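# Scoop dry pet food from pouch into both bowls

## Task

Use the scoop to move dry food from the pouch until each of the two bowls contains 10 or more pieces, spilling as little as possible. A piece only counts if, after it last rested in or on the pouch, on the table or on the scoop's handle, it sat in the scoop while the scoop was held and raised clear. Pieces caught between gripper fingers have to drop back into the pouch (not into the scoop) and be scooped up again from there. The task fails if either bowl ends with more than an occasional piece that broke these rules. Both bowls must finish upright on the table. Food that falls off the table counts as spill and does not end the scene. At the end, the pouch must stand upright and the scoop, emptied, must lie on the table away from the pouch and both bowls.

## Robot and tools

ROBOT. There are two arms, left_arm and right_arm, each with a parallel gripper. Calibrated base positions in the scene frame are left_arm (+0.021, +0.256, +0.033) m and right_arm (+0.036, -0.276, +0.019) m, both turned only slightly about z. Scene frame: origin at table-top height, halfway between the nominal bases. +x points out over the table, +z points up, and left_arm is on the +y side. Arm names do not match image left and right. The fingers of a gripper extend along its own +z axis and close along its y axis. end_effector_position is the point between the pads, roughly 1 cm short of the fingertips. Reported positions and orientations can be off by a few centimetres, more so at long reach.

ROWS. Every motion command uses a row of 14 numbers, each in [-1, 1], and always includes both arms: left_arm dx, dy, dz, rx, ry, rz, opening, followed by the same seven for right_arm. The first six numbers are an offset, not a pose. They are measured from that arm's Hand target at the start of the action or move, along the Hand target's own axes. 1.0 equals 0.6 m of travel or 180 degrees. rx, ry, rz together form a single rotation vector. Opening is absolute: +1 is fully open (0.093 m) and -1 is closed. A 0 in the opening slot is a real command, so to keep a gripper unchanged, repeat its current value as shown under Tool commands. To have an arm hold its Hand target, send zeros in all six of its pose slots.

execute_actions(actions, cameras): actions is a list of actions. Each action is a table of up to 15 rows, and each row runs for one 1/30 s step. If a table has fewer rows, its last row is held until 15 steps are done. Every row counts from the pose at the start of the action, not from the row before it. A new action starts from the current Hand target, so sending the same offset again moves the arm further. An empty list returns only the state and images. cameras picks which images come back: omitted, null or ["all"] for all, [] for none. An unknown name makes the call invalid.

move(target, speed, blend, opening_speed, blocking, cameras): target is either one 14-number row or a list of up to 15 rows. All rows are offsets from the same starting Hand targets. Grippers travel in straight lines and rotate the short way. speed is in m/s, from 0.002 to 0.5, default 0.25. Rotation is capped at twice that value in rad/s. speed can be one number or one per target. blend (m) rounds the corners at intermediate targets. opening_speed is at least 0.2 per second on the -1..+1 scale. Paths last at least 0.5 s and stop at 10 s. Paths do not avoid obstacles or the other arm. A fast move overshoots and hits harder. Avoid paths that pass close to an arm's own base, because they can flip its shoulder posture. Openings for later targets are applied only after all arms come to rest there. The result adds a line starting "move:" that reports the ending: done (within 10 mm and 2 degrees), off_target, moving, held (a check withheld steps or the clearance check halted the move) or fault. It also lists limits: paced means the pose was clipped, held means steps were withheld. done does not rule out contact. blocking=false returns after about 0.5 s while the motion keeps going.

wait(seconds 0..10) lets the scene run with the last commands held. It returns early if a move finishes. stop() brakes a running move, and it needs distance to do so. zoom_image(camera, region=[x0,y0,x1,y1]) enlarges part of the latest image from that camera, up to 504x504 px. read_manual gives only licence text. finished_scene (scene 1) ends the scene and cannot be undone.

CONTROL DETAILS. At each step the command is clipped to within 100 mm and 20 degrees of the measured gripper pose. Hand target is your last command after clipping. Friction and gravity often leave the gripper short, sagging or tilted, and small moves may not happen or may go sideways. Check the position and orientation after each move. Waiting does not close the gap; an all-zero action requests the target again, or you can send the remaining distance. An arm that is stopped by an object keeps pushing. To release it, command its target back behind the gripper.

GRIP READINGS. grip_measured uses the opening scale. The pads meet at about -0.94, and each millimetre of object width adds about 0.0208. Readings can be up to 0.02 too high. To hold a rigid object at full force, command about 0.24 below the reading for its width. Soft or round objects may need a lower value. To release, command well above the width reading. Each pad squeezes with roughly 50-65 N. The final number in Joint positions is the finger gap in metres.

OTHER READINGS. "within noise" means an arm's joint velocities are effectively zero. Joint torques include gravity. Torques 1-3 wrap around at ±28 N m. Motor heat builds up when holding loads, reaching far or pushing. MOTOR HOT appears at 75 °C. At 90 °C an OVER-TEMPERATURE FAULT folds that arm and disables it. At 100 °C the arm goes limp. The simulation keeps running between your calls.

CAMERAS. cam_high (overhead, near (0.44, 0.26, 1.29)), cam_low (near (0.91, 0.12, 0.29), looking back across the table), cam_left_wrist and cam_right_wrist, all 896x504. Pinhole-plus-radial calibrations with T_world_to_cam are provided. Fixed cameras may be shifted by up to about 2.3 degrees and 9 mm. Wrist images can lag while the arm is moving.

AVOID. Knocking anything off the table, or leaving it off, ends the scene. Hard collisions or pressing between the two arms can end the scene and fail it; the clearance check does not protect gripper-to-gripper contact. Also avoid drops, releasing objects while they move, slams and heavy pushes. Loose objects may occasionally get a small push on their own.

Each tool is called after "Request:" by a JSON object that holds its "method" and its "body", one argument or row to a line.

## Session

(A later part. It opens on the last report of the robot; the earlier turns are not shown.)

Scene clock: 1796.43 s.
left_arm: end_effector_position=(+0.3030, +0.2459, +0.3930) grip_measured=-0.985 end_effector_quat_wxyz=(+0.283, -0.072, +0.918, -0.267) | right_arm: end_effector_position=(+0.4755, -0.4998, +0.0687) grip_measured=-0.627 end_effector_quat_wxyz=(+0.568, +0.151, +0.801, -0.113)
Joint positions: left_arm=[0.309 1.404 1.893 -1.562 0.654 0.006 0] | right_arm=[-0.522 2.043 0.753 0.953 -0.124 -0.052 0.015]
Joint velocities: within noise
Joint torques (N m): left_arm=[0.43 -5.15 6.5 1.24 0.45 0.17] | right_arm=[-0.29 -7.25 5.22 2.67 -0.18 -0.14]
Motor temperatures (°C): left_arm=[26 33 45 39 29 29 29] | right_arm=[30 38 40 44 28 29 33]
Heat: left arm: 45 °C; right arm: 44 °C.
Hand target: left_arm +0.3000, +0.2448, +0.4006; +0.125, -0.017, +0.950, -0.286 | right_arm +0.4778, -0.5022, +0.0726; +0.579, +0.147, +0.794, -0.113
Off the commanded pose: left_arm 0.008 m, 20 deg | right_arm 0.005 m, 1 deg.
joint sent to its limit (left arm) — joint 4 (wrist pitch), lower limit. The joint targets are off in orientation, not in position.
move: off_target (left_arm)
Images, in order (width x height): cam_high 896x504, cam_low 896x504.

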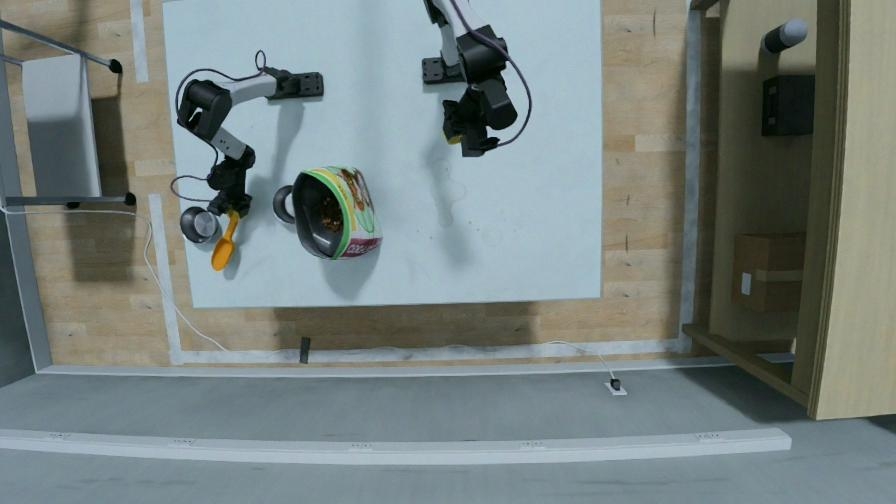

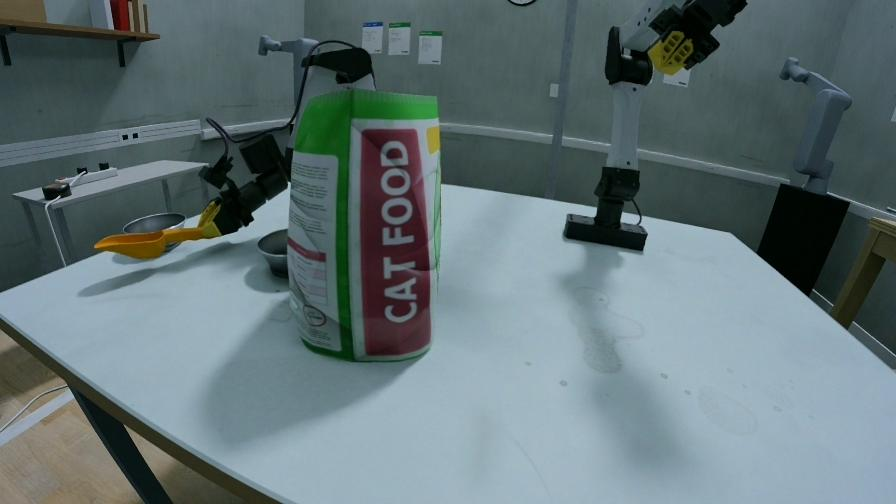

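Request:
{"method": "move", "body": {
  "target": [
    [0,0,0,0,0,0,-1, -0.0033,0.0708,0.0103,-0.0529,0,-0.0169,-1],
    [0,0,0,0,0,0,-1, 0.0405,0.0708,0.0243,-0.0529,0,-0.0169,-1]
  ],
  "speed": 0.08,
  "cameras": ["cam_high","cam_low"]
}}

Request:
{"method": "zoom_image", "body": {
  "camera": "cam_low",
  "region": [60, 170, 260, 300]
}}

Scene clock: 1810.53 s.
left_arm: end_effector_position=(+0.3030, +0.2459, +0.3930) grip_measured=-0.985 end_effector_quat_wxyz=(+0.283, -0.072, +0.918, -0.267) | right_arm: end_effector_position=(+0.4926, -0.4680, +0.0436) grip_measured=-0.627 end_effector_quat_wxyz=(+0.579, +0.088, +0.808, -0.065)
Joint positions: left_arm=[0.309 1.404 1.893 -1.562 0.654 0.006 0] | right_arm=[-0.49 2.158 0.771 1.05 -0.247 -0.088 0.015]
Joint velocities: within noise
Joint torques (N m): left_arm=[0.4 -5.15 6.52 1.24 0.46 0.17] | right_arm=[0.96 -7.1 5.91 2.52 -0.22 -0.2]
Motor temperatures (°C): left_arm=[26 33 45 39 29 29 29] | right_arm=[30 39 40 48 28 29 33]
Heat: left arm: 45 °C; right arm: 48 °C.
Hand target: left_arm +0.3000, +0.2448, +0.4006; +0.125, -0.017, +0.950, -0.286 | right_arm +0.4992, -0.4652, +0.0446; +0.586, +0.077, +0.805, -0.062
Off the commanded pose: left_arm 0.008 m, 20 deg | right_arm 0.007 m, 2 deg.
joint sent to its limit (left arm) — joint 4 (wrist pitch), lower limit. The joint targets are off in orientation, not in position.
move: off_target (left_arm)
Images, in order (width x height): cam_high 896x504, cam_low 896x504.

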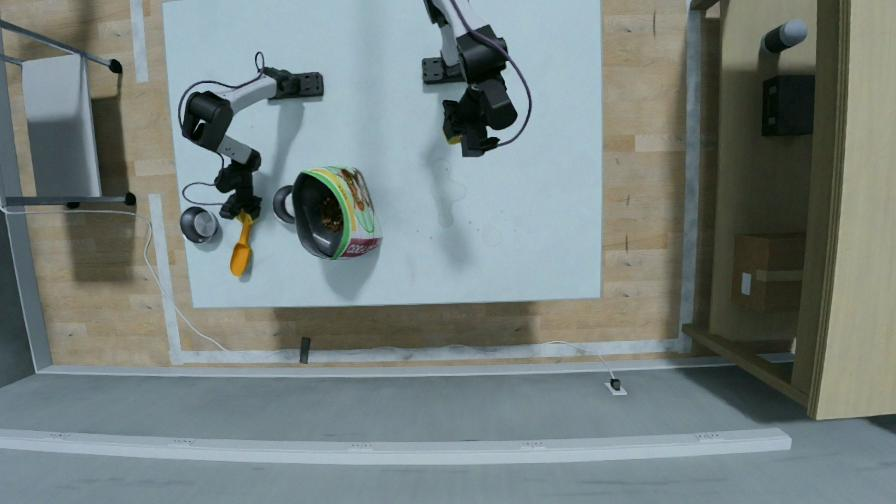

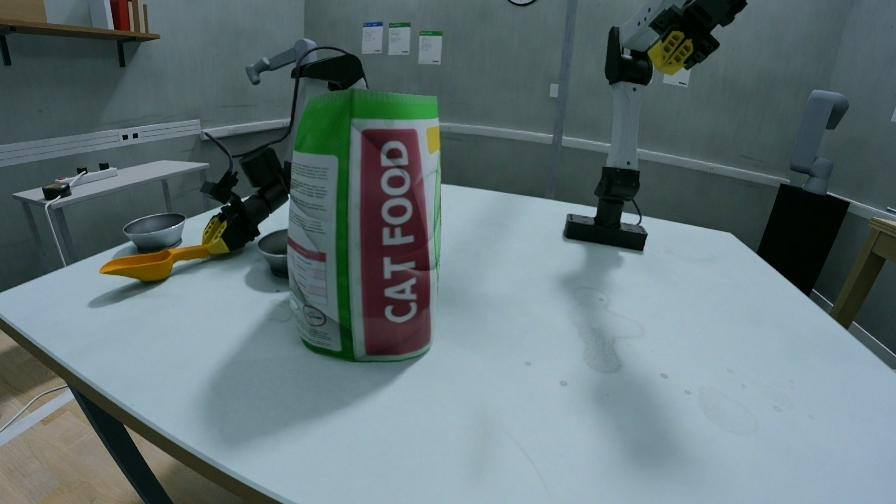

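Scaled by 2.520 from the camera's 896x504 image, which has a finer 1280x720 frame.

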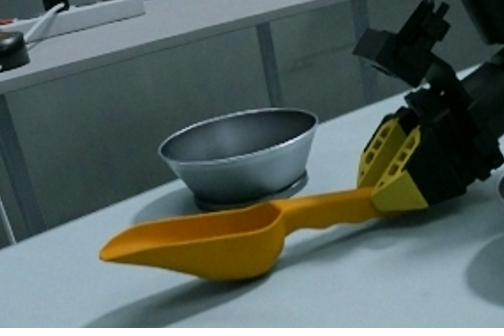

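Request:
{"method": "move", "body": {
  "target": [0,0,0,0,0,0,-1, 0.0127,0,0.0041,0,0,0,-1],
  "speed": 0.04,
  "cameras": []
}}

Request:
{"method": "move", "body": {
  "target": [0,0,0,0,0,0,-1, 0,0,0,0,0,0,-0.3],
  "opening_speed": 0.4,
  "cameras": ["cam_low","cam_right_wrist"]
}}

Request:
{"method": "zoom_image", "body": {
  "camera": "cam_low",
  "region": [60, 170, 260, 300]
}}

Scene clock: 1819.07 s.
left_arm: end_effector_position=(+0.3030, +0.2459, +0.3930) grip_measured=-0.985 end_effector_quat_wxyz=(+0.283, -0.072, +0.918, -0.267) | right_arm: end_effector_position=(+0.4937, -0.4683, +0.0412) grip_measured=-0.627 end_effector_quat_wxyz=(+0.587, +0.086, +0.802, -0.067)
Joint positions: left_arm=[0.309 1.404 1.893 -1.562 0.654 0.006 0] | right_arm=[-0.49 2.187 0.771 1.1 -0.249 -0.088 0.015]
Joint velocities: within noise
Joint torques (N m): left_arm=[0.42 -5.12 6.52 1.24 0.46 0.18] | right_arm=[0.95 -6.9 5.94 2.35 -0.2 -0.19]
Motor temperatures (°C): left_arm=[26 33 45 39 29 29 29] | right_arm=[30 40 40 47 28 29 33]
Heat: left arm: 45 °C; right arm: 47 °C.
Hand target: left_arm +0.3000, +0.2448, +0.4006; +0.125, -0.017, +0.950, -0.286 | right_arm +0.4992, -0.4653, +0.0366; +0.586, +0.077, +0.805, -0.062
Off the commanded pose: left_arm 0.008 m, 20 deg | right_arm 0.008 m, 1 deg.
joint sent to its limit (left arm) — joint 4 (wrist pitch), lower limit. The joint targets are off in orientation, not in position.
move: off_target (left_arm)
No camera images: "cameras" was empty.

Scene clock: 1821.03 s.
left_arm: end_effector_position=(+0.3030, +0.2459, +0.3930) grip_measured=-0.985 end_effector_quat_wxyz=(+0.283, -0.072, +0.918, -0.267) | right_arm: end_effector_position=(+0.4933, -0.4681, +0.0390) grip_measured=-0.302 end_effector_quat_wxyz=(+0.586, +0.086, +0.803, -0.067)
Joint positions: left_arm=[0.309 1.404 1.893 -1.562 0.654 0.006 0] | right_arm=[-0.49 2.192 0.771 1.1 -0.249 -0.088 0.031]
Joint velocities: within noise
Joint torques (N m): left_arm=[0.42 -5.14 6.49 1.24 0.45 0.18] | right_arm=[0.95 -7.2 5.96 2.33 -0.2 -0.19]
Motor temperatures (°C): left_arm=[26 33 45 39 29 29 29] | right_arm=[30 40 40 47 28 29 33]
Heat: left arm: 45 °C; right arm: 47 °C.
Hand target: left_arm +0.3000, +0.2448, +0.4006; +0.125, -0.017, +0.950, -0.286 | right_arm +0.4992, -0.4653, +0.0366; +0.586, +0.077, +0.805, -0.062
Off the commanded pose: left_arm 0.008 m, 20 deg | right_arm 0.007 m, 1 deg.
joint sent to its limit (left arm) — joint 4 (wrist pitch), lower limit. The joint targets are off in orientation, not in position.
move: off_target (left_arm)
camera_calibration:
cam_right_wrist: T_world_to_cam=[[-0.27234, -0.961688, -0.031406, -0.313896], [-0.657033, 0.209712, -0.724105, 0.488836], [0.702949, -0.176568, -0.688974, -0.324809], [0, 0, 0, 1]] pos_world=[0.464019, -0.461737, 0.120326]
Images, in order (width x height): cam_low 896x504, cam_right_wrist 896x504.

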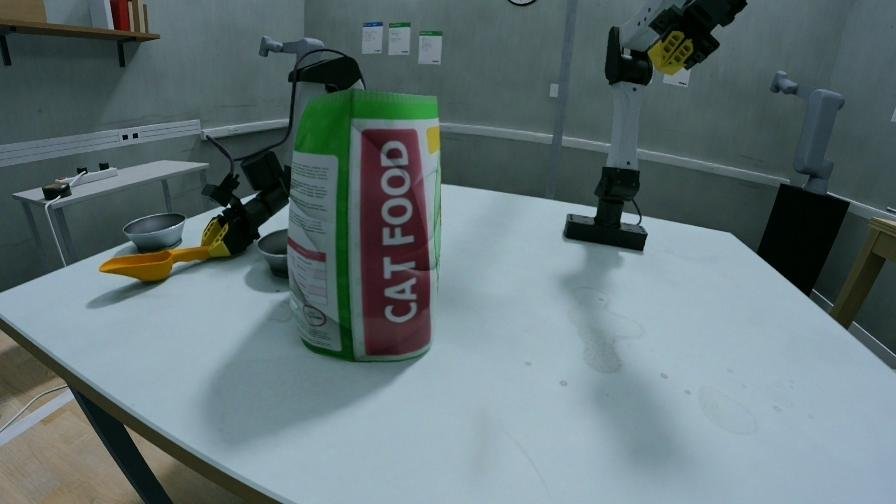

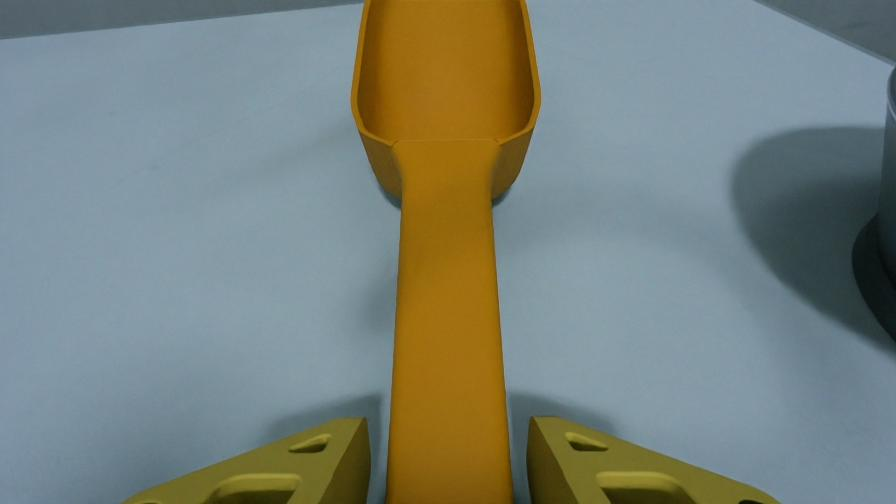

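Scaled by 2.520 from the camera's 896x504 image, which has a finer 1280x720 frame.

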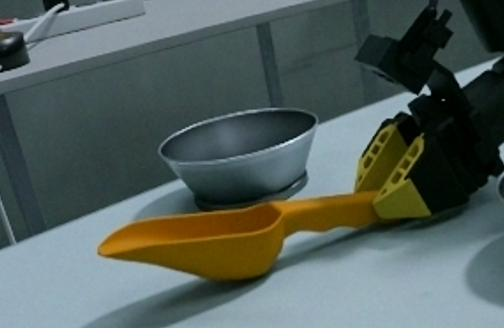

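Request:
{"method": "move", "body": {
  "target": [0,0,0,0,0,0,-1, -0.0032,0,-0.001,0,-0.065,0,-0.3],
  "speed": 0.08,
  "cameras": ["cam_low","cam_right_wrist"]
}}

Request:
{"method": "zoom_image", "body": {
  "camera": "cam_low",
  "region": [60, 170, 260, 300]
}}

Scene clock: 1830.60 s.
left_arm: end_effector_position=(+0.3030, +0.2459, +0.3930) grip_measured=-0.985 end_effector_quat_wxyz=(+0.283, -0.072, +0.918, -0.267) | right_arm: end_effector_position=(+0.4966, -0.4666, +0.0409) grip_measured=-0.302 end_effector_quat_wxyz=(+0.661, +0.073, +0.743, -0.077)
Joint positions: left_arm=[0.309 1.404 1.893 -1.562 0.654 0.006 0] | right_arm=[-0.49 2.374 0.771 1.486 -0.266 -0.049 0.031]
Joint velocities: within noise
Joint torques (N m): left_arm=[0.46 -5.14 6.52 1.24 0.45 0.18] | right_arm=[0.34 -7.31 4.26 2.54 -0.21 -0.02]
Motor temperatures (°C): left_arm=[26 33 45 39 29 29 29] | right_arm=[30 40 40 47 28 29 32]
Heat: left arm: 45 °C; right arm: 47 °C.
Hand target: left_arm +0.3000, +0.2448, +0.4006; +0.125, -0.017, +0.950, -0.286 | right_arm +0.4992, -0.4653, +0.0386; +0.665, +0.071, +0.741, -0.069
Off the commanded pose: left_arm 0.008 m, 20 deg | right_arm 0.004 m, 1 deg.
joint sent to its limit (left arm) — joint 4 (wrist pitch), lower limit. The joint targets are off in orientation, not in position.
move: off_target (left_arm)
camera_calibration:
cam_right_wrist: T_world_to_cam=[[-0.257847, -0.965698, -0.0306836, -0.320579], [-0.509467, 0.162877, -0.844935, 0.401816], [0.82095, -0.202232, -0.533989, -0.402421], [0, 0, 0, 1]] pos_world=[0.452419, -0.456412, 0.114783]
Images, in order (width x height): cam_low 896x504, cam_right_wrist 896x504.

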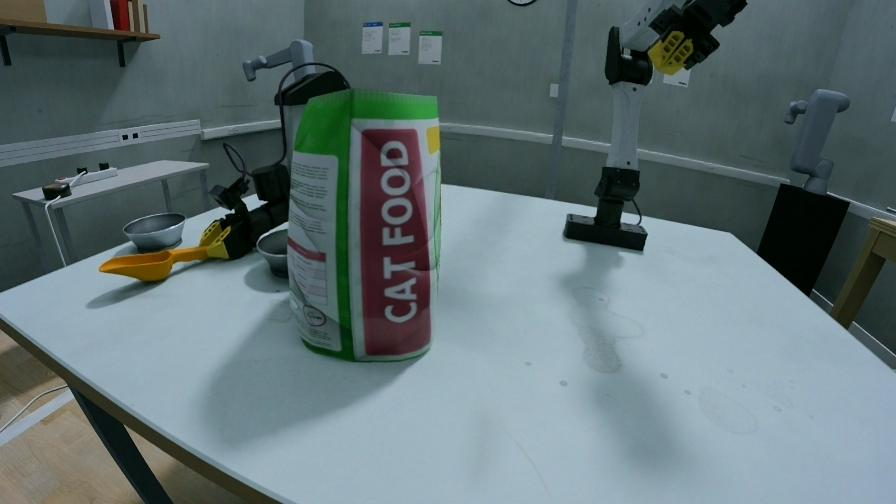

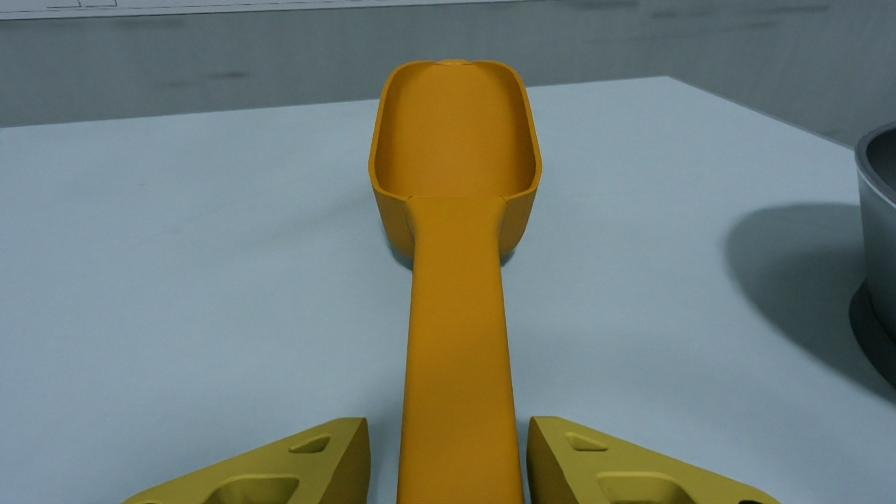

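Scaled by 2.520 from the camera's 896x504 image, which has a finer 1280x720 frame.

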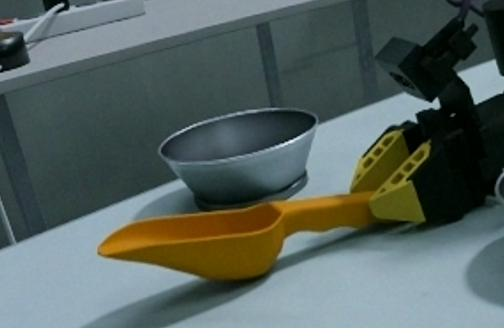

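Request:
{"method": "move", "body": {
  "target": [0,0,0,0,0,0,-1, 0.005,-0.0045,0.0005,0,0,0,-0.3],
  "speed": 0.05,
  "cameras": []
}}

Request:
{"method": "move", "body": {
  "target": [0,0,0,0,0,0,-1, 0,0,0,0,0,0,-1],
  "opening_speed": 0.6,
  "cameras": ["cam_low","cam_right_wrist"]
}}

Request:
{"method": "zoom_image", "body": {
  "camera": "cam_low",
  "region": [60, 170, 260, 300]
}}

Scene clock: 1839.90 s.
left_arm: end_effector_position=(+0.3030, +0.2459, +0.3930) grip_measured=-0.985 end_effector_quat_wxyz=(+0.283, -0.072, +0.918, -0.267) | right_arm: end_effector_position=(+0.4976, -0.4658, +0.0415) grip_measured=-0.302 end_effector_quat_wxyz=(+0.666, +0.069, +0.739, -0.076)
Joint positions: left_arm=[0.309 1.404 1.893 -1.562 0.654 0.006 0] | right_arm=[-0.49 2.385 0.776 1.504 -0.273 -0.048 0.031]
Joint velocities: within noise
Joint torques (N m): left_arm=[0.43 -5.12 6.52 1.24 0.45 0.17] | right_arm=[-0.42 -7.1 4.38 2.42 -0.2 -0.04]
Motor temperatures (°C): left_arm=[26 33 45 39 29 29 29] | right_arm=[30 40 40 47 28 29 32]
Heat: left arm: 45 °C; right arm: 47 °C.
Hand target: left_arm +0.3000, +0.2448, +0.4006; +0.125, -0.017, +0.950, -0.286 | right_arm +0.4987, -0.4679, +0.0355; +0.664, +0.071, +0.741, -0.069
Off the commanded pose: left_arm 0.008 m, 20 deg | right_arm 0.006 m, 1 deg.
joint sent to its limit (left arm) — joint 4 (wrist pitch), lower limit. The joint targets are off in orientation, not in position.
move: off_target (left_arm)
No camera images: "cameras" was empty.

Scene clock: 1841.27 s.
left_arm: end_effector_position=(+0.3030, +0.2459, +0.3930) grip_measured=-0.985 end_effector_quat_wxyz=(+0.283, -0.072, +0.918, -0.267) | right_arm: end_effector_position=(+0.4973, -0.4666, +0.0415) grip_measured=-0.619 end_effector_quat_wxyz=(+0.666, +0.070, +0.739, -0.076)
Joint positions: left_arm=[0.309 1.404 1.893 -1.562 0.654 0.006 0] | right_arm=[-0.492 2.385 0.776 1.505 -0.274 -0.048 0.015]
Joint velocities: within noise
Joint torques (N m): left_arm=[0.42 -5.12 6.52 1.24 0.45 0.18] | right_arm=[-0.23 -7.13 4.37 2.43 -0.19 -0.03]
Motor temperatures (°C): left_arm=[26 33 45 39 29 29 29] | right_arm=[30 40 40 47 28 29 32]
Heat: left arm: 45 °C; right arm: 47 °C.
Hand target: left_arm +0.3000, +0.2448, +0.4006; +0.125, -0.017, +0.950, -0.286 | right_arm +0.4986, -0.4680, +0.0356; +0.665, +0.071, +0.741, -0.069
Off the commanded pose: left_arm 0.008 m, 20 deg | right_arm 0.006 m, 1 deg.
joint sent to its limit (left arm) — joint 4 (wrist pitch), lower limit. The joint targets are off in orientation, not in position.
move: off_target (left_arm)
camera_calibration:
cam_right_wrist: T_world_to_cam=[[-0.251712, -0.967355, -0.029416, -0.324219], [-0.500188, 0.156053, -0.851739, 0.395195], [0.828525, -0.19968, -0.52314, -0.40564], [0, 0, 0, 1]] pos_world=[0.452144, -0.456304, 0.114859]
Images, in order (width x height): cam_low 896x504, cam_right_wrist 896x504.

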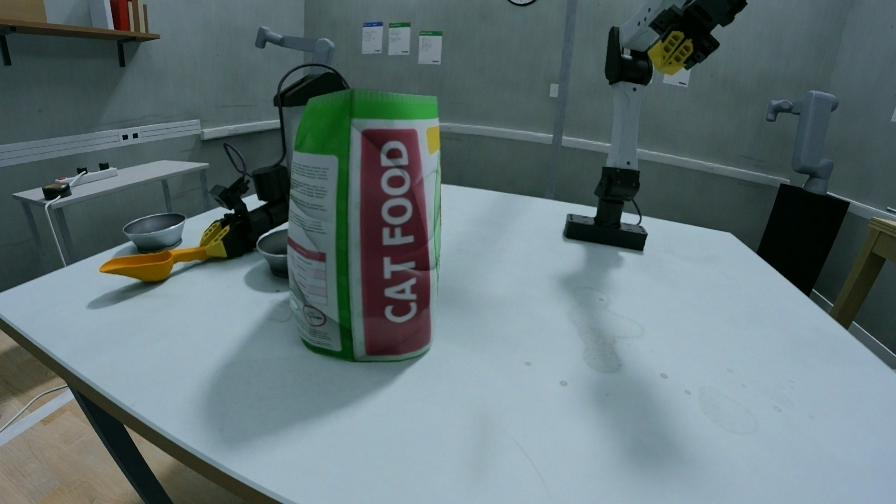

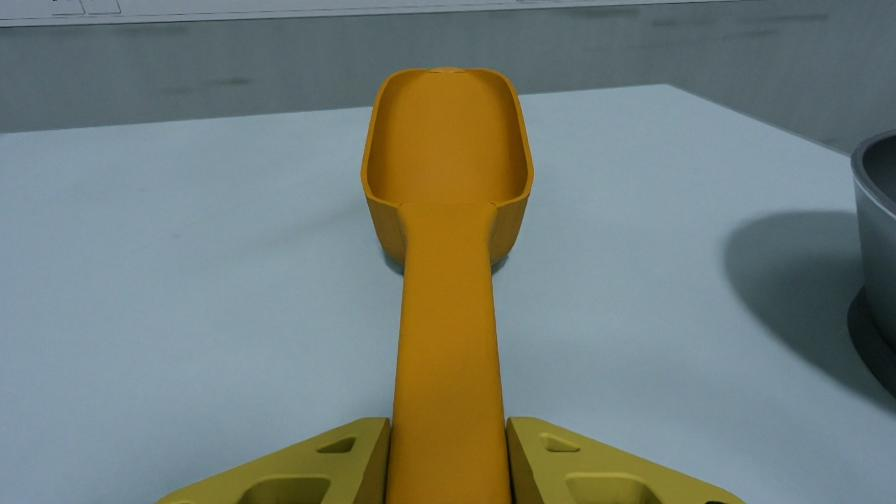

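Scaled by 2.520 from the camera's 896x504 image, which has a finer 1280x720 frame.

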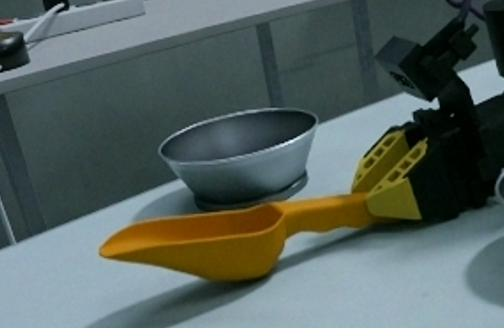

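Request:
{"method": "move", "body": {
  "target": [
    [-0.1602,0.1435,0.3618,0.0611,-0.2264,0.3094,-1, -0.0166,0,-0.0017,0,0,0,-1],
    [-0.2097,0.1622,0.5702,0.0611,-0.2264,0.3094,-1, -0.0166,0,-0.0017,0,0,0,-1]
  ],
  "speed": 0.15,
  "cameras": ["cam_high","cam_low","cam_right_wrist"]
}}

Scene clock: 1878.13 s.
left_arm: end_effector_position=(+0.5023, +0.1545, +0.0958) grip_measured=-0.986 end_effector_quat_wxyz=(+0.542, +0.336, +0.723, -0.265) | right_arm: end_effector_position=(+0.4973, -0.4665, +0.0415) grip_measured=-0.626 end_effector_quat_wxyz=(+0.666, +0.070, +0.739, -0.076)
Joint positions: left_arm=[0.038 2.12 0.976 0.691 0.902 0.345 0] | right_arm=[-0.492 2.385 0.776 1.504 -0.274 -0.048 0.015]
Joint velocities: within noise
Joint torques (N m): left_arm=[-0.14 -10.32 6.64 2.04 0.06 0.03] | right_arm=[-0.17 -10.35 3.38 2.13 -0.18 -0.04]
Motor temperatures (°C): left_arm=[26 33 45 39 28 29 29] | right_arm=[30 42 39 47 28 29 33]
Heat: left arm: 45 °C; right arm: 47 °C.
Hand target: left_arm +0.5101, +0.1553, +0.1003; +0.552, +0.335, +0.719, -0.257 | right_arm +0.4987, -0.4680, +0.0456; +0.665, +0.071, +0.741, -0.069
Off the commanded pose: left_arm 0.009 m, 1 deg | right_arm 0.005 m, 1 deg.
move: done
camera_calibration:
cam_right_wrist: T_world_to_cam=[[-0.251722, -0.96735, -0.0295026, -0.324208], [-0.500476, 0.156204, -0.851542, 0.395319], [0.828348, -0.199587, -0.523455, -0.405535], [0, 0, 0, 1]] pos_world=[0.452161, -0.456312, 0.114787]
Images, in order (width x height): cam_high 896x504, cam_low 896x504, cam_right_wrist 896x504.

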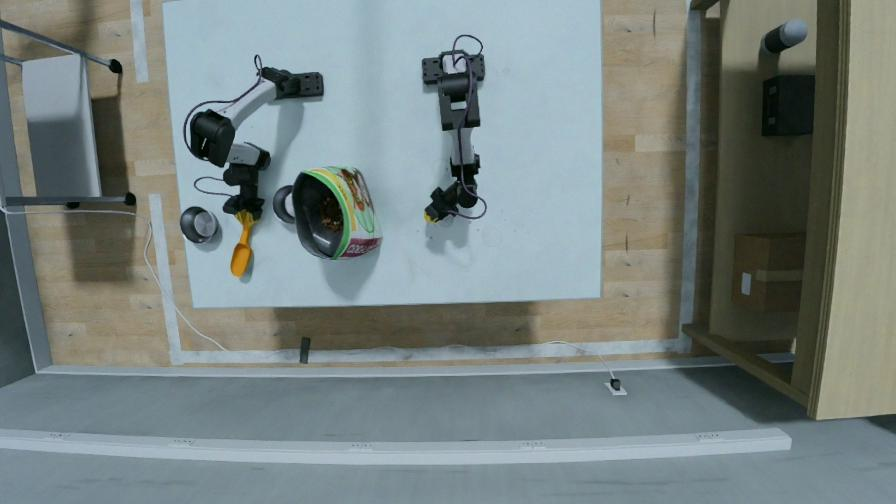

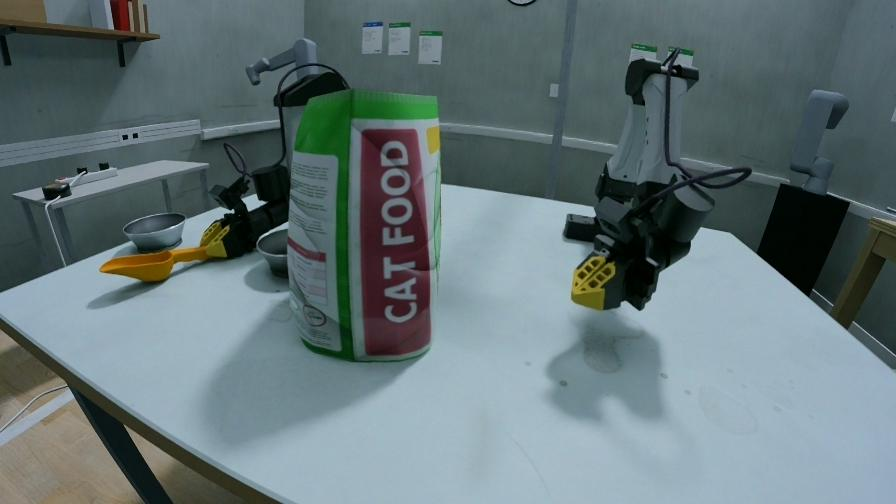

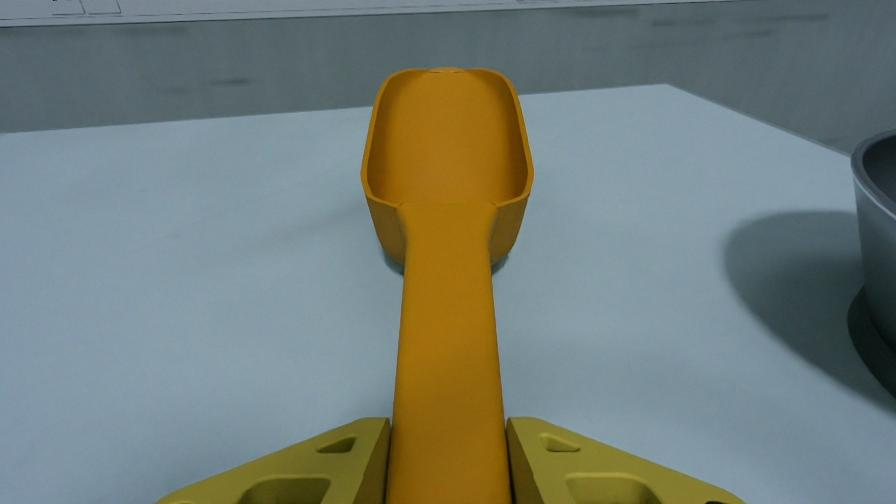

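Request:
{"method": "move", "body": {
  "target": [-0.0725,0.002,0.367,0,0,0,-1,0,0,0,0,0,0,-1],
  "speed": 0.12,
  "cameras": ["cam_high"]
}}

Request:
{"method": "zoom_image", "body": {
  "camera": "cam_high",
  "region": [240, 100, 560, 340]
}}

Scene clock: 1919.03 s.
left_arm: end_effector_position=(+0.6498, -0.0161, +0.0849) grip_measured=-0.986 end_effector_quat_wxyz=(+0.550, +0.341, +0.717, -0.260) | right_arm: end_effector_position=(+0.4973, -0.4665, +0.0415) grip_measured=-0.626 end_effector_quat_wxyz=(+0.666, +0.070, +0.739, -0.076)
Joint positions: left_arm=[-0.297 2.655 1.926 0.409 0.591 0.184 0] | right_arm=[-0.492 2.385 0.776 1.504 -0.274 -0.048 0.015]
Joint velocities: within noise
Joint torques (N m): left_arm=[0.08 -15.12 8.68 2.04 -0.05 0.04] | right_arm=[-0.2 -10.36 3.4 2.14 -0.18 -0.04]
Motor temperatures (°C): left_arm=[26 37 46 42 28 29 29] | right_arm=[30 48 38 46 28 29 33]
Heat: left arm: 46 °C; right arm: 48 °C.
Hand target: left_arm +0.6550, -0.0156, +0.0850; +0.551, +0.335, +0.719, -0.257 | right_arm +0.4987, -0.4680, +0.0456; +0.665, +0.071, +0.741, -0.069
Off the commanded pose: left_arm 0.005 m, 1 deg | right_arm 0.005 m, 1 deg.
move: done
Images, in order (width x height): cam_high 896x504.

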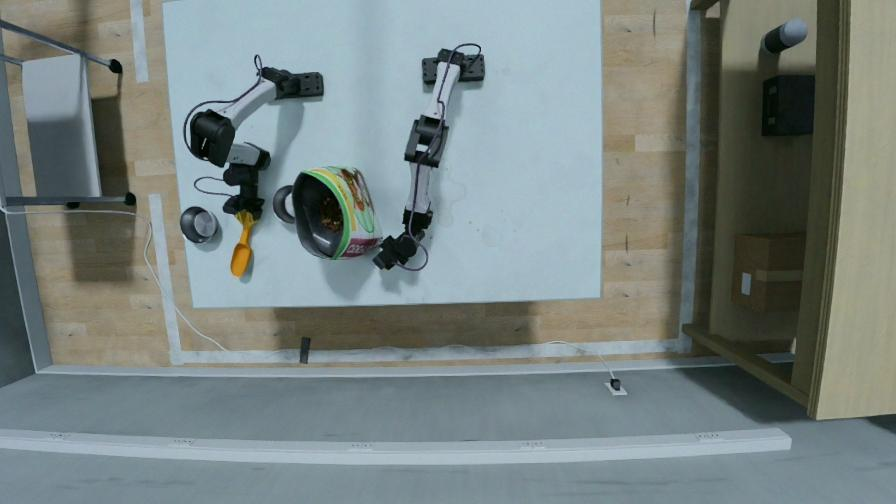

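Scaled by 1.575 from the camera's 896x504 image, which has a finer 1280x720 frame.

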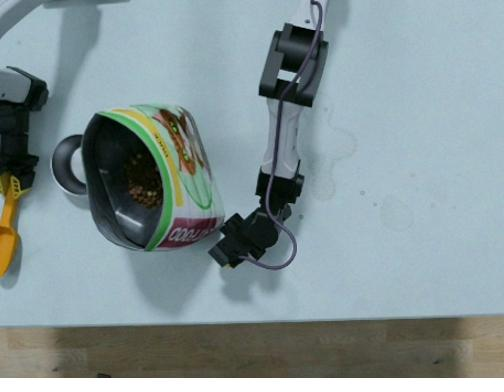

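Request:
{"method": "move", "body": {
  "target": [0.0095,-0.1215,-0.0355,0,0,0,-1,0,0,0,0,0,0,-1],
  "speed": 0.04,
  "cameras": ["cam_high","cam_low"]
}}

Request:
{"method": "zoom_image", "body": {
  "camera": "cam_high",
  "region": [240, 100, 560, 340]
}}

Scene clock: 1929.97 s.
left_arm: end_effector_position=(+0.6027, -0.0157, +0.0563) grip_measured=-0.986 end_effector_quat_wxyz=(+0.545, +0.309, +0.746, -0.225) | right_arm: end_effector_position=(+0.4972, -0.4665, +0.0414) grip_measured=-0.626 end_effector_quat_wxyz=(+0.666, +0.070, +0.739, -0.076)
Joint positions: left_arm=[-0.352 2.527 1.563 0.622 0.434 0.15 0] | right_arm=[-0.492 2.385 0.776 1.504 -0.274 -0.048 0.015]
Joint velocities: within noise
Joint torques (N m): left_arm=[-3.19 -19.19 4.82 2.21 0.63 0.05] | right_arm=[-0.2 -10.35 3.36 2.14 -0.18 -0.03]
Motor temperatures (°C): left_arm=[26 45 46 43 28 29 29] | right_arm=[30 49 38 46 28 29 33]
Heat: left arm: 46 °C; right arm: 49 °C.
Hand target: left_arm +0.5850, -0.0455, +0.0851; +0.551, +0.335, +0.719, -0.257 | right_arm +0.4987, -0.4679, +0.0455; +0.664, +0.071, +0.741, -0.069
Off the commanded pose: left_arm 0.045 m, 6 deg | right_arm 0.005 m, 1 deg.
move: off_target (left_arm)
Images, in order (width x height): cam_high 896x504, cam_low 896x504.

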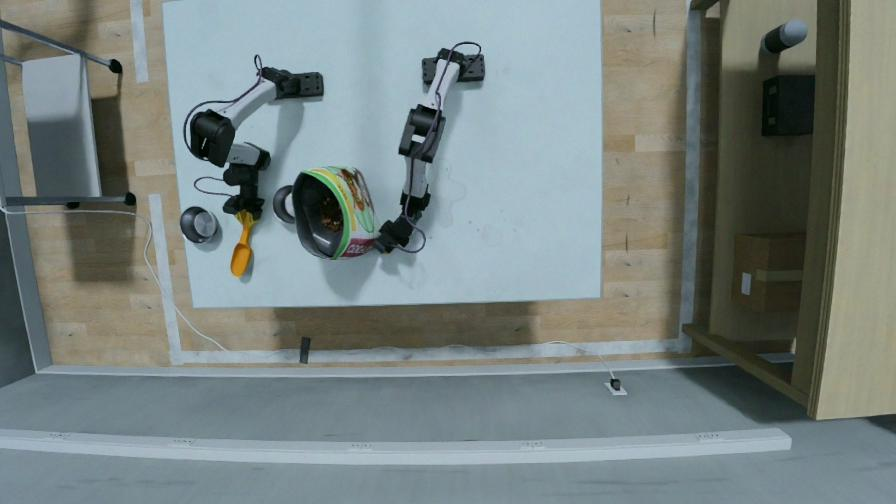

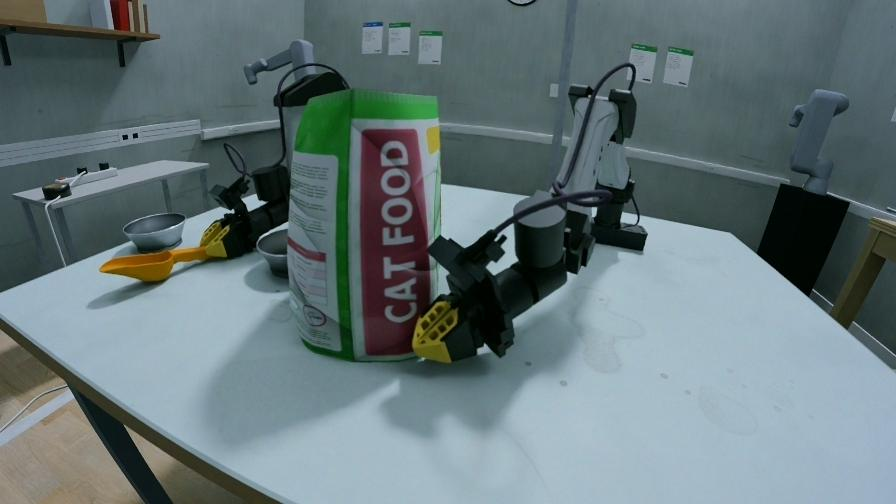

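Scaled by 1.575 from the camera's 896x504 image, which has a finer 1280x720 frame.

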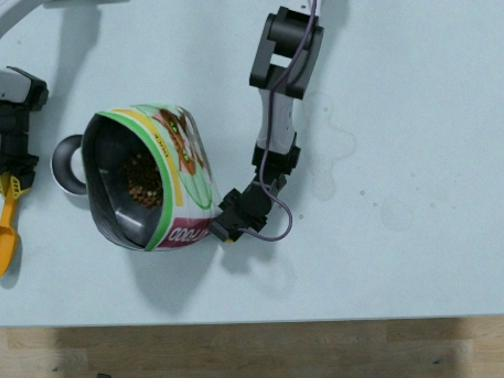

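Request:
{"method": "move", "body": {
  "target": [-0.02,-0.0725,-0.023,0,0,0,-1,0,0,0,0,0,0,-1],
  "speed": 0.03,
  "cameras": ["cam_high","cam_low"]
}}

Request:
{"method": "zoom_image", "body": {
  "camera": "cam_high",
  "region": [240, 100, 560, 340]
}}

Scene clock: 1940.40 s.
left_arm: end_effector_position=(+0.5602, -0.0366, +0.0611) grip_measured=-0.986 end_effector_quat_wxyz=(+0.531, +0.309, +0.757, -0.224) | right_arm: end_effector_position=(+0.4972, -0.4665, +0.0414) grip_measured=-0.626 end_effector_quat_wxyz=(+0.666, +0.070, +0.739, -0.076)
Joint positions: left_arm=[-0.425 2.412 1.386 0.657 0.364 0.126 0] | right_arm=[-0.492 2.385 0.776 1.504 -0.274 -0.048 0.015]
Joint velocities: within noise
Joint torques (N m): left_arm=[-3.1 -18.85 4.94 2.48 0.66 0.09] | right_arm=[-0.18 -10.33 3.37 2.13 -0.18 -0.03]
Motor temperatures (°C): left_arm=[27 53 46 44 28 29 29] | right_arm=[30 49 38 47 28 29 33]
Heat: left arm: 53 °C; right arm: 49 °C.
Hand target: left_arm +0.5451, -0.0657, +0.1001; +0.551, +0.335, +0.719, -0.257 | right_arm +0.4987, -0.4679, +0.0455; +0.664, +0.071, +0.741, -0.069
Off the commanded pose: left_arm 0.051 m, 7 deg | right_arm 0.005 m, 1 deg.
move: off_target (left_arm)
Images, in order (width x height): cam_high 896x504, cam_low 896x504.

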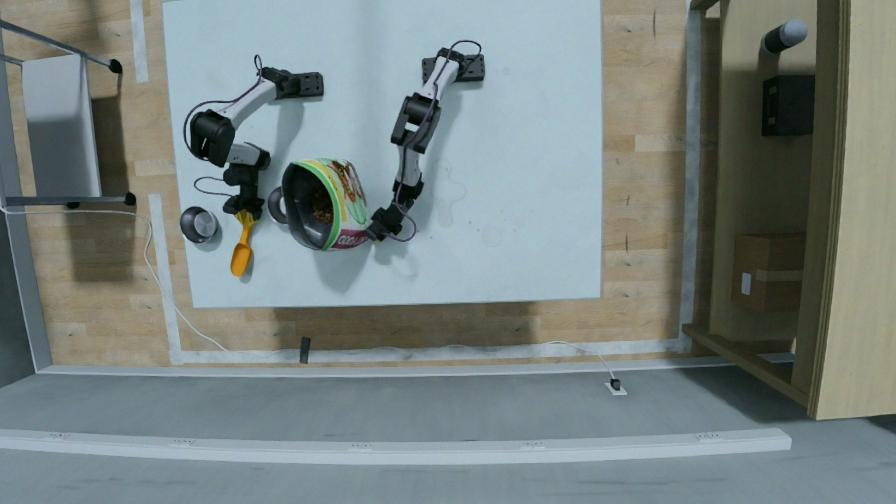

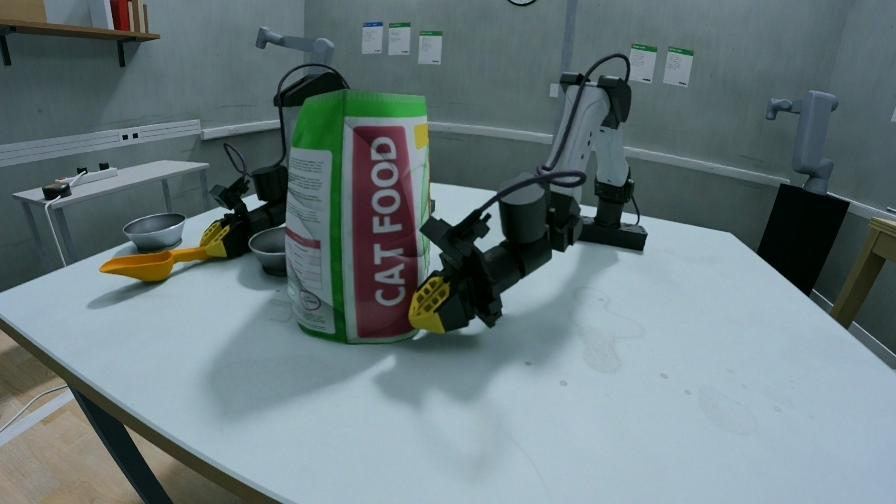

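Scaled by 1.575 from the camera's 896x504 image, which has a finer 1280x720 frame.

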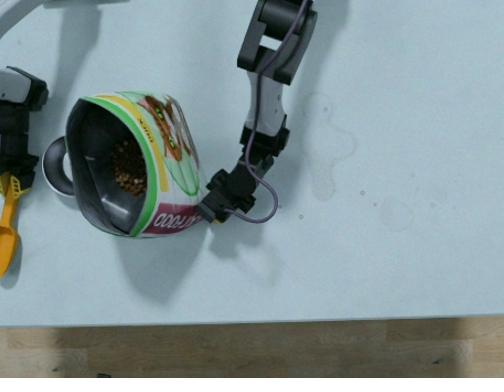

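Request:
{"method": "move", "body": {
  "target": [
    [-0.0057,0.145,0.021,0,0,0,-1,0,0,0,0,0,0,-1],
    [-0.034,0.119,0.126,0,0,0,-1,0,0,0,0,0,0,-1]
  ],
  "speed": 0.08,
  "blend": 0.02,
  "cameras": ["cam_high","cam_low"]
}}

Scene clock: 1960.07 s.
left_arm: end_effector_position=(+0.6456, -0.0795, +0.0998) grip_measured=-0.986 end_effector_quat_wxyz=(+0.549, +0.341, +0.717, -0.260) | right_arm: end_effector_position=(+0.4972, -0.4665, +0.0414) grip_measured=-0.626 end_effector_quat_wxyz=(+0.666, +0.070, +0.739, -0.076)
Joint positions: left_arm=[-0.408 2.697 2.071 0.326 0.485 0.145 0] | right_arm=[-0.492 2.385 0.776 1.504 -0.274 -0.048 0.015]
Joint velocities: within noise
Joint torques (N m): left_arm=[-0.02 -15.56 9.02 2.1 -0.08 0.04] | right_arm=[-0.2 -10.32 3.38 2.13 -0.19 -0.03]
Motor temperatures (°C): left_arm=[27 54 45 48 29 29 29] | right_arm=[30 51 38 47 28 29 33]
Heat: left arm: 54 °C; right arm: 51 °C.
Hand target: left_arm +0.6501, -0.0798, +0.1003; +0.551, +0.335, +0.719, -0.257 | right_arm +0.4987, -0.4679, +0.0455; +0.664, +0.071, +0.741, -0.069
Off the commanded pose: left_arm 0.005 m, 1 deg | right_arm 0.005 m, 1 deg.
move: done
Images, in order (width x height): cam_high 896x504, cam_low 896x504.

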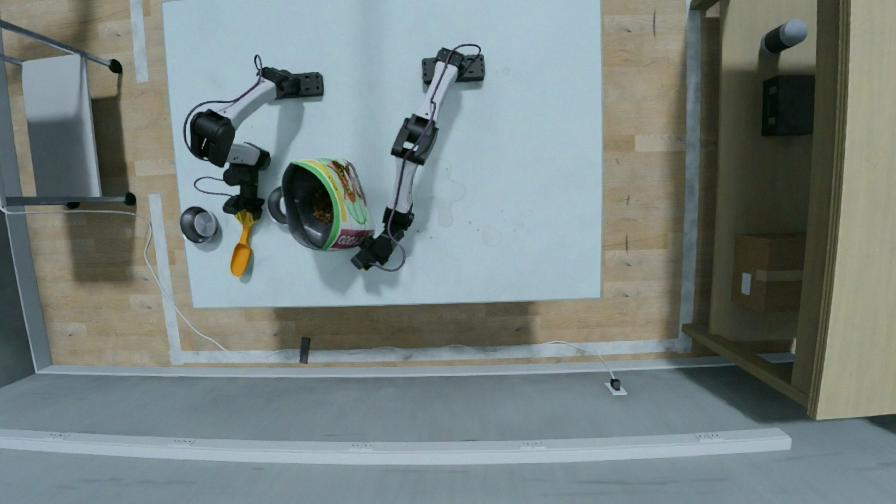

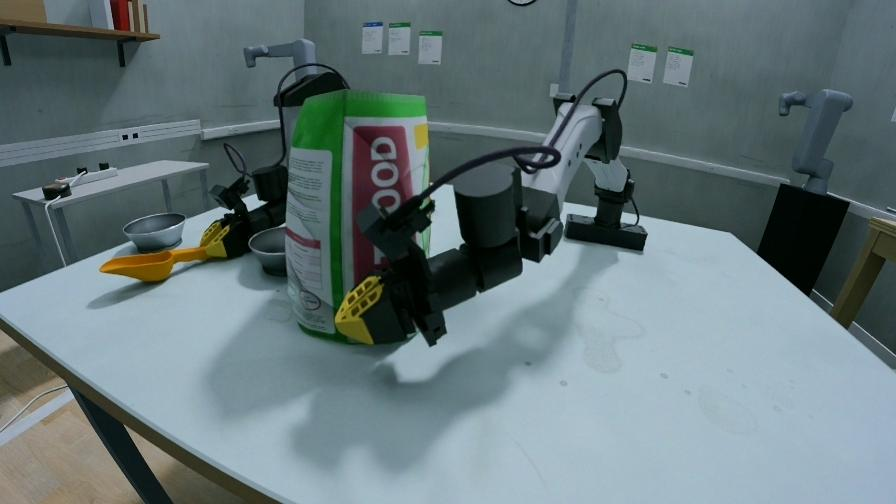

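Request:
{"method": "move", "body": {
  "target": [0.0235,-0.1085,-0.088,0,0,0,-1,0,0,0,0,0,0,-1],
  "speed": 0.04,
  "cameras": ["cam_high","cam_low"]
}}

Request:
{"method": "zoom_image", "body": {
  "camera": "cam_high",
  "region": [240, 100, 560, 340]
}}

Scene clock: 1968.00 s.
left_arm: end_effector_position=(+0.5826, -0.0553, +0.0731) grip_measured=-0.986 end_effector_quat_wxyz=(+0.546, +0.314, +0.742, -0.228) | right_arm: end_effector_position=(+0.4972, -0.4665, +0.0414) grip_measured=-0.626 end_effector_quat_wxyz=(+0.666, +0.070, +0.739, -0.076)
Joint positions: left_arm=[-0.438 2.477 1.536 0.615 0.366 0.126 0] | right_arm=[-0.492 2.385 0.776 1.504 -0.274 -0.048 0.015]
Joint velocities: within noise
Joint torques (N m): left_arm=[-2.78 -19.04 4.93 2.22 0.53 0.05] | right_arm=[-0.2 -10.36 3.43 2.13 -0.18 -0.03]
Motor temperatures (°C): left_arm=[27 56 45 48 28 29 29] | right_arm=[30 51 38 47 28 29 33]
Heat: left arm: 56 °C; right arm: 51 °C.
Hand target: left_arm +0.5651, -0.0798, +0.1005; +0.551, +0.335, +0.719, -0.257 | right_arm +0.4987, -0.4679, +0.0455; +0.664, +0.071, +0.741, -0.069
Off the commanded pose: left_arm 0.041 m, 5 deg | right_arm 0.005 m, 1 deg.
move: off_target (left_arm)
Images, in order (width x height): cam_high 896x504, cam_low 896x504.

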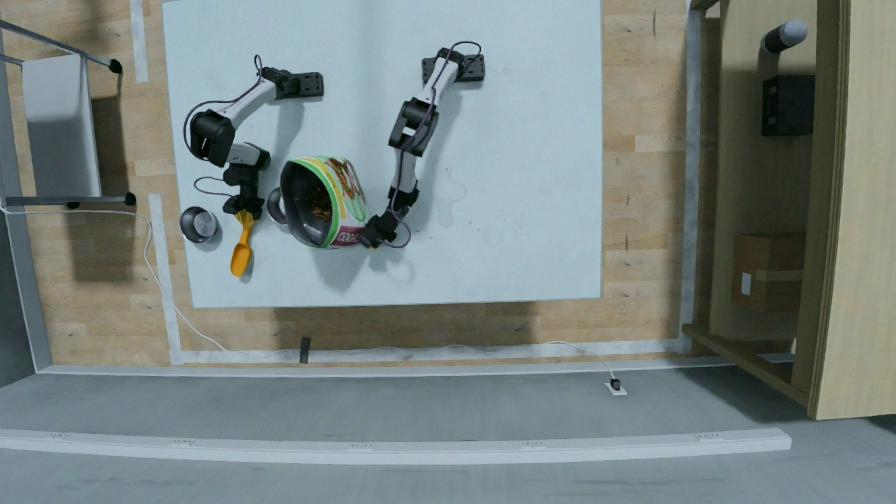

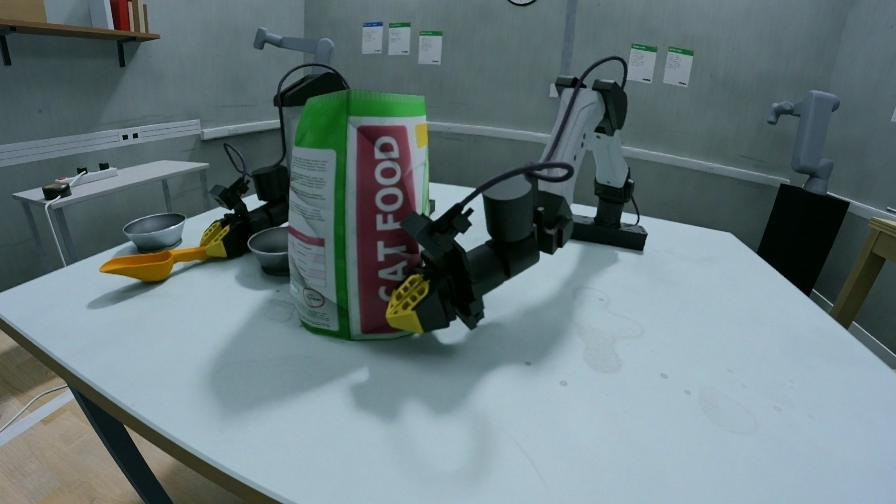

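Scaled by 1.575 from the camera's 896x504 image, which has a finer 1280x720 frame.

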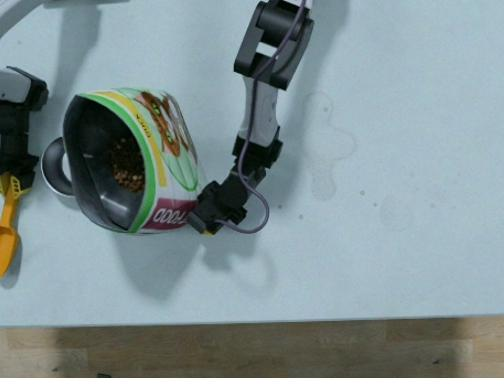

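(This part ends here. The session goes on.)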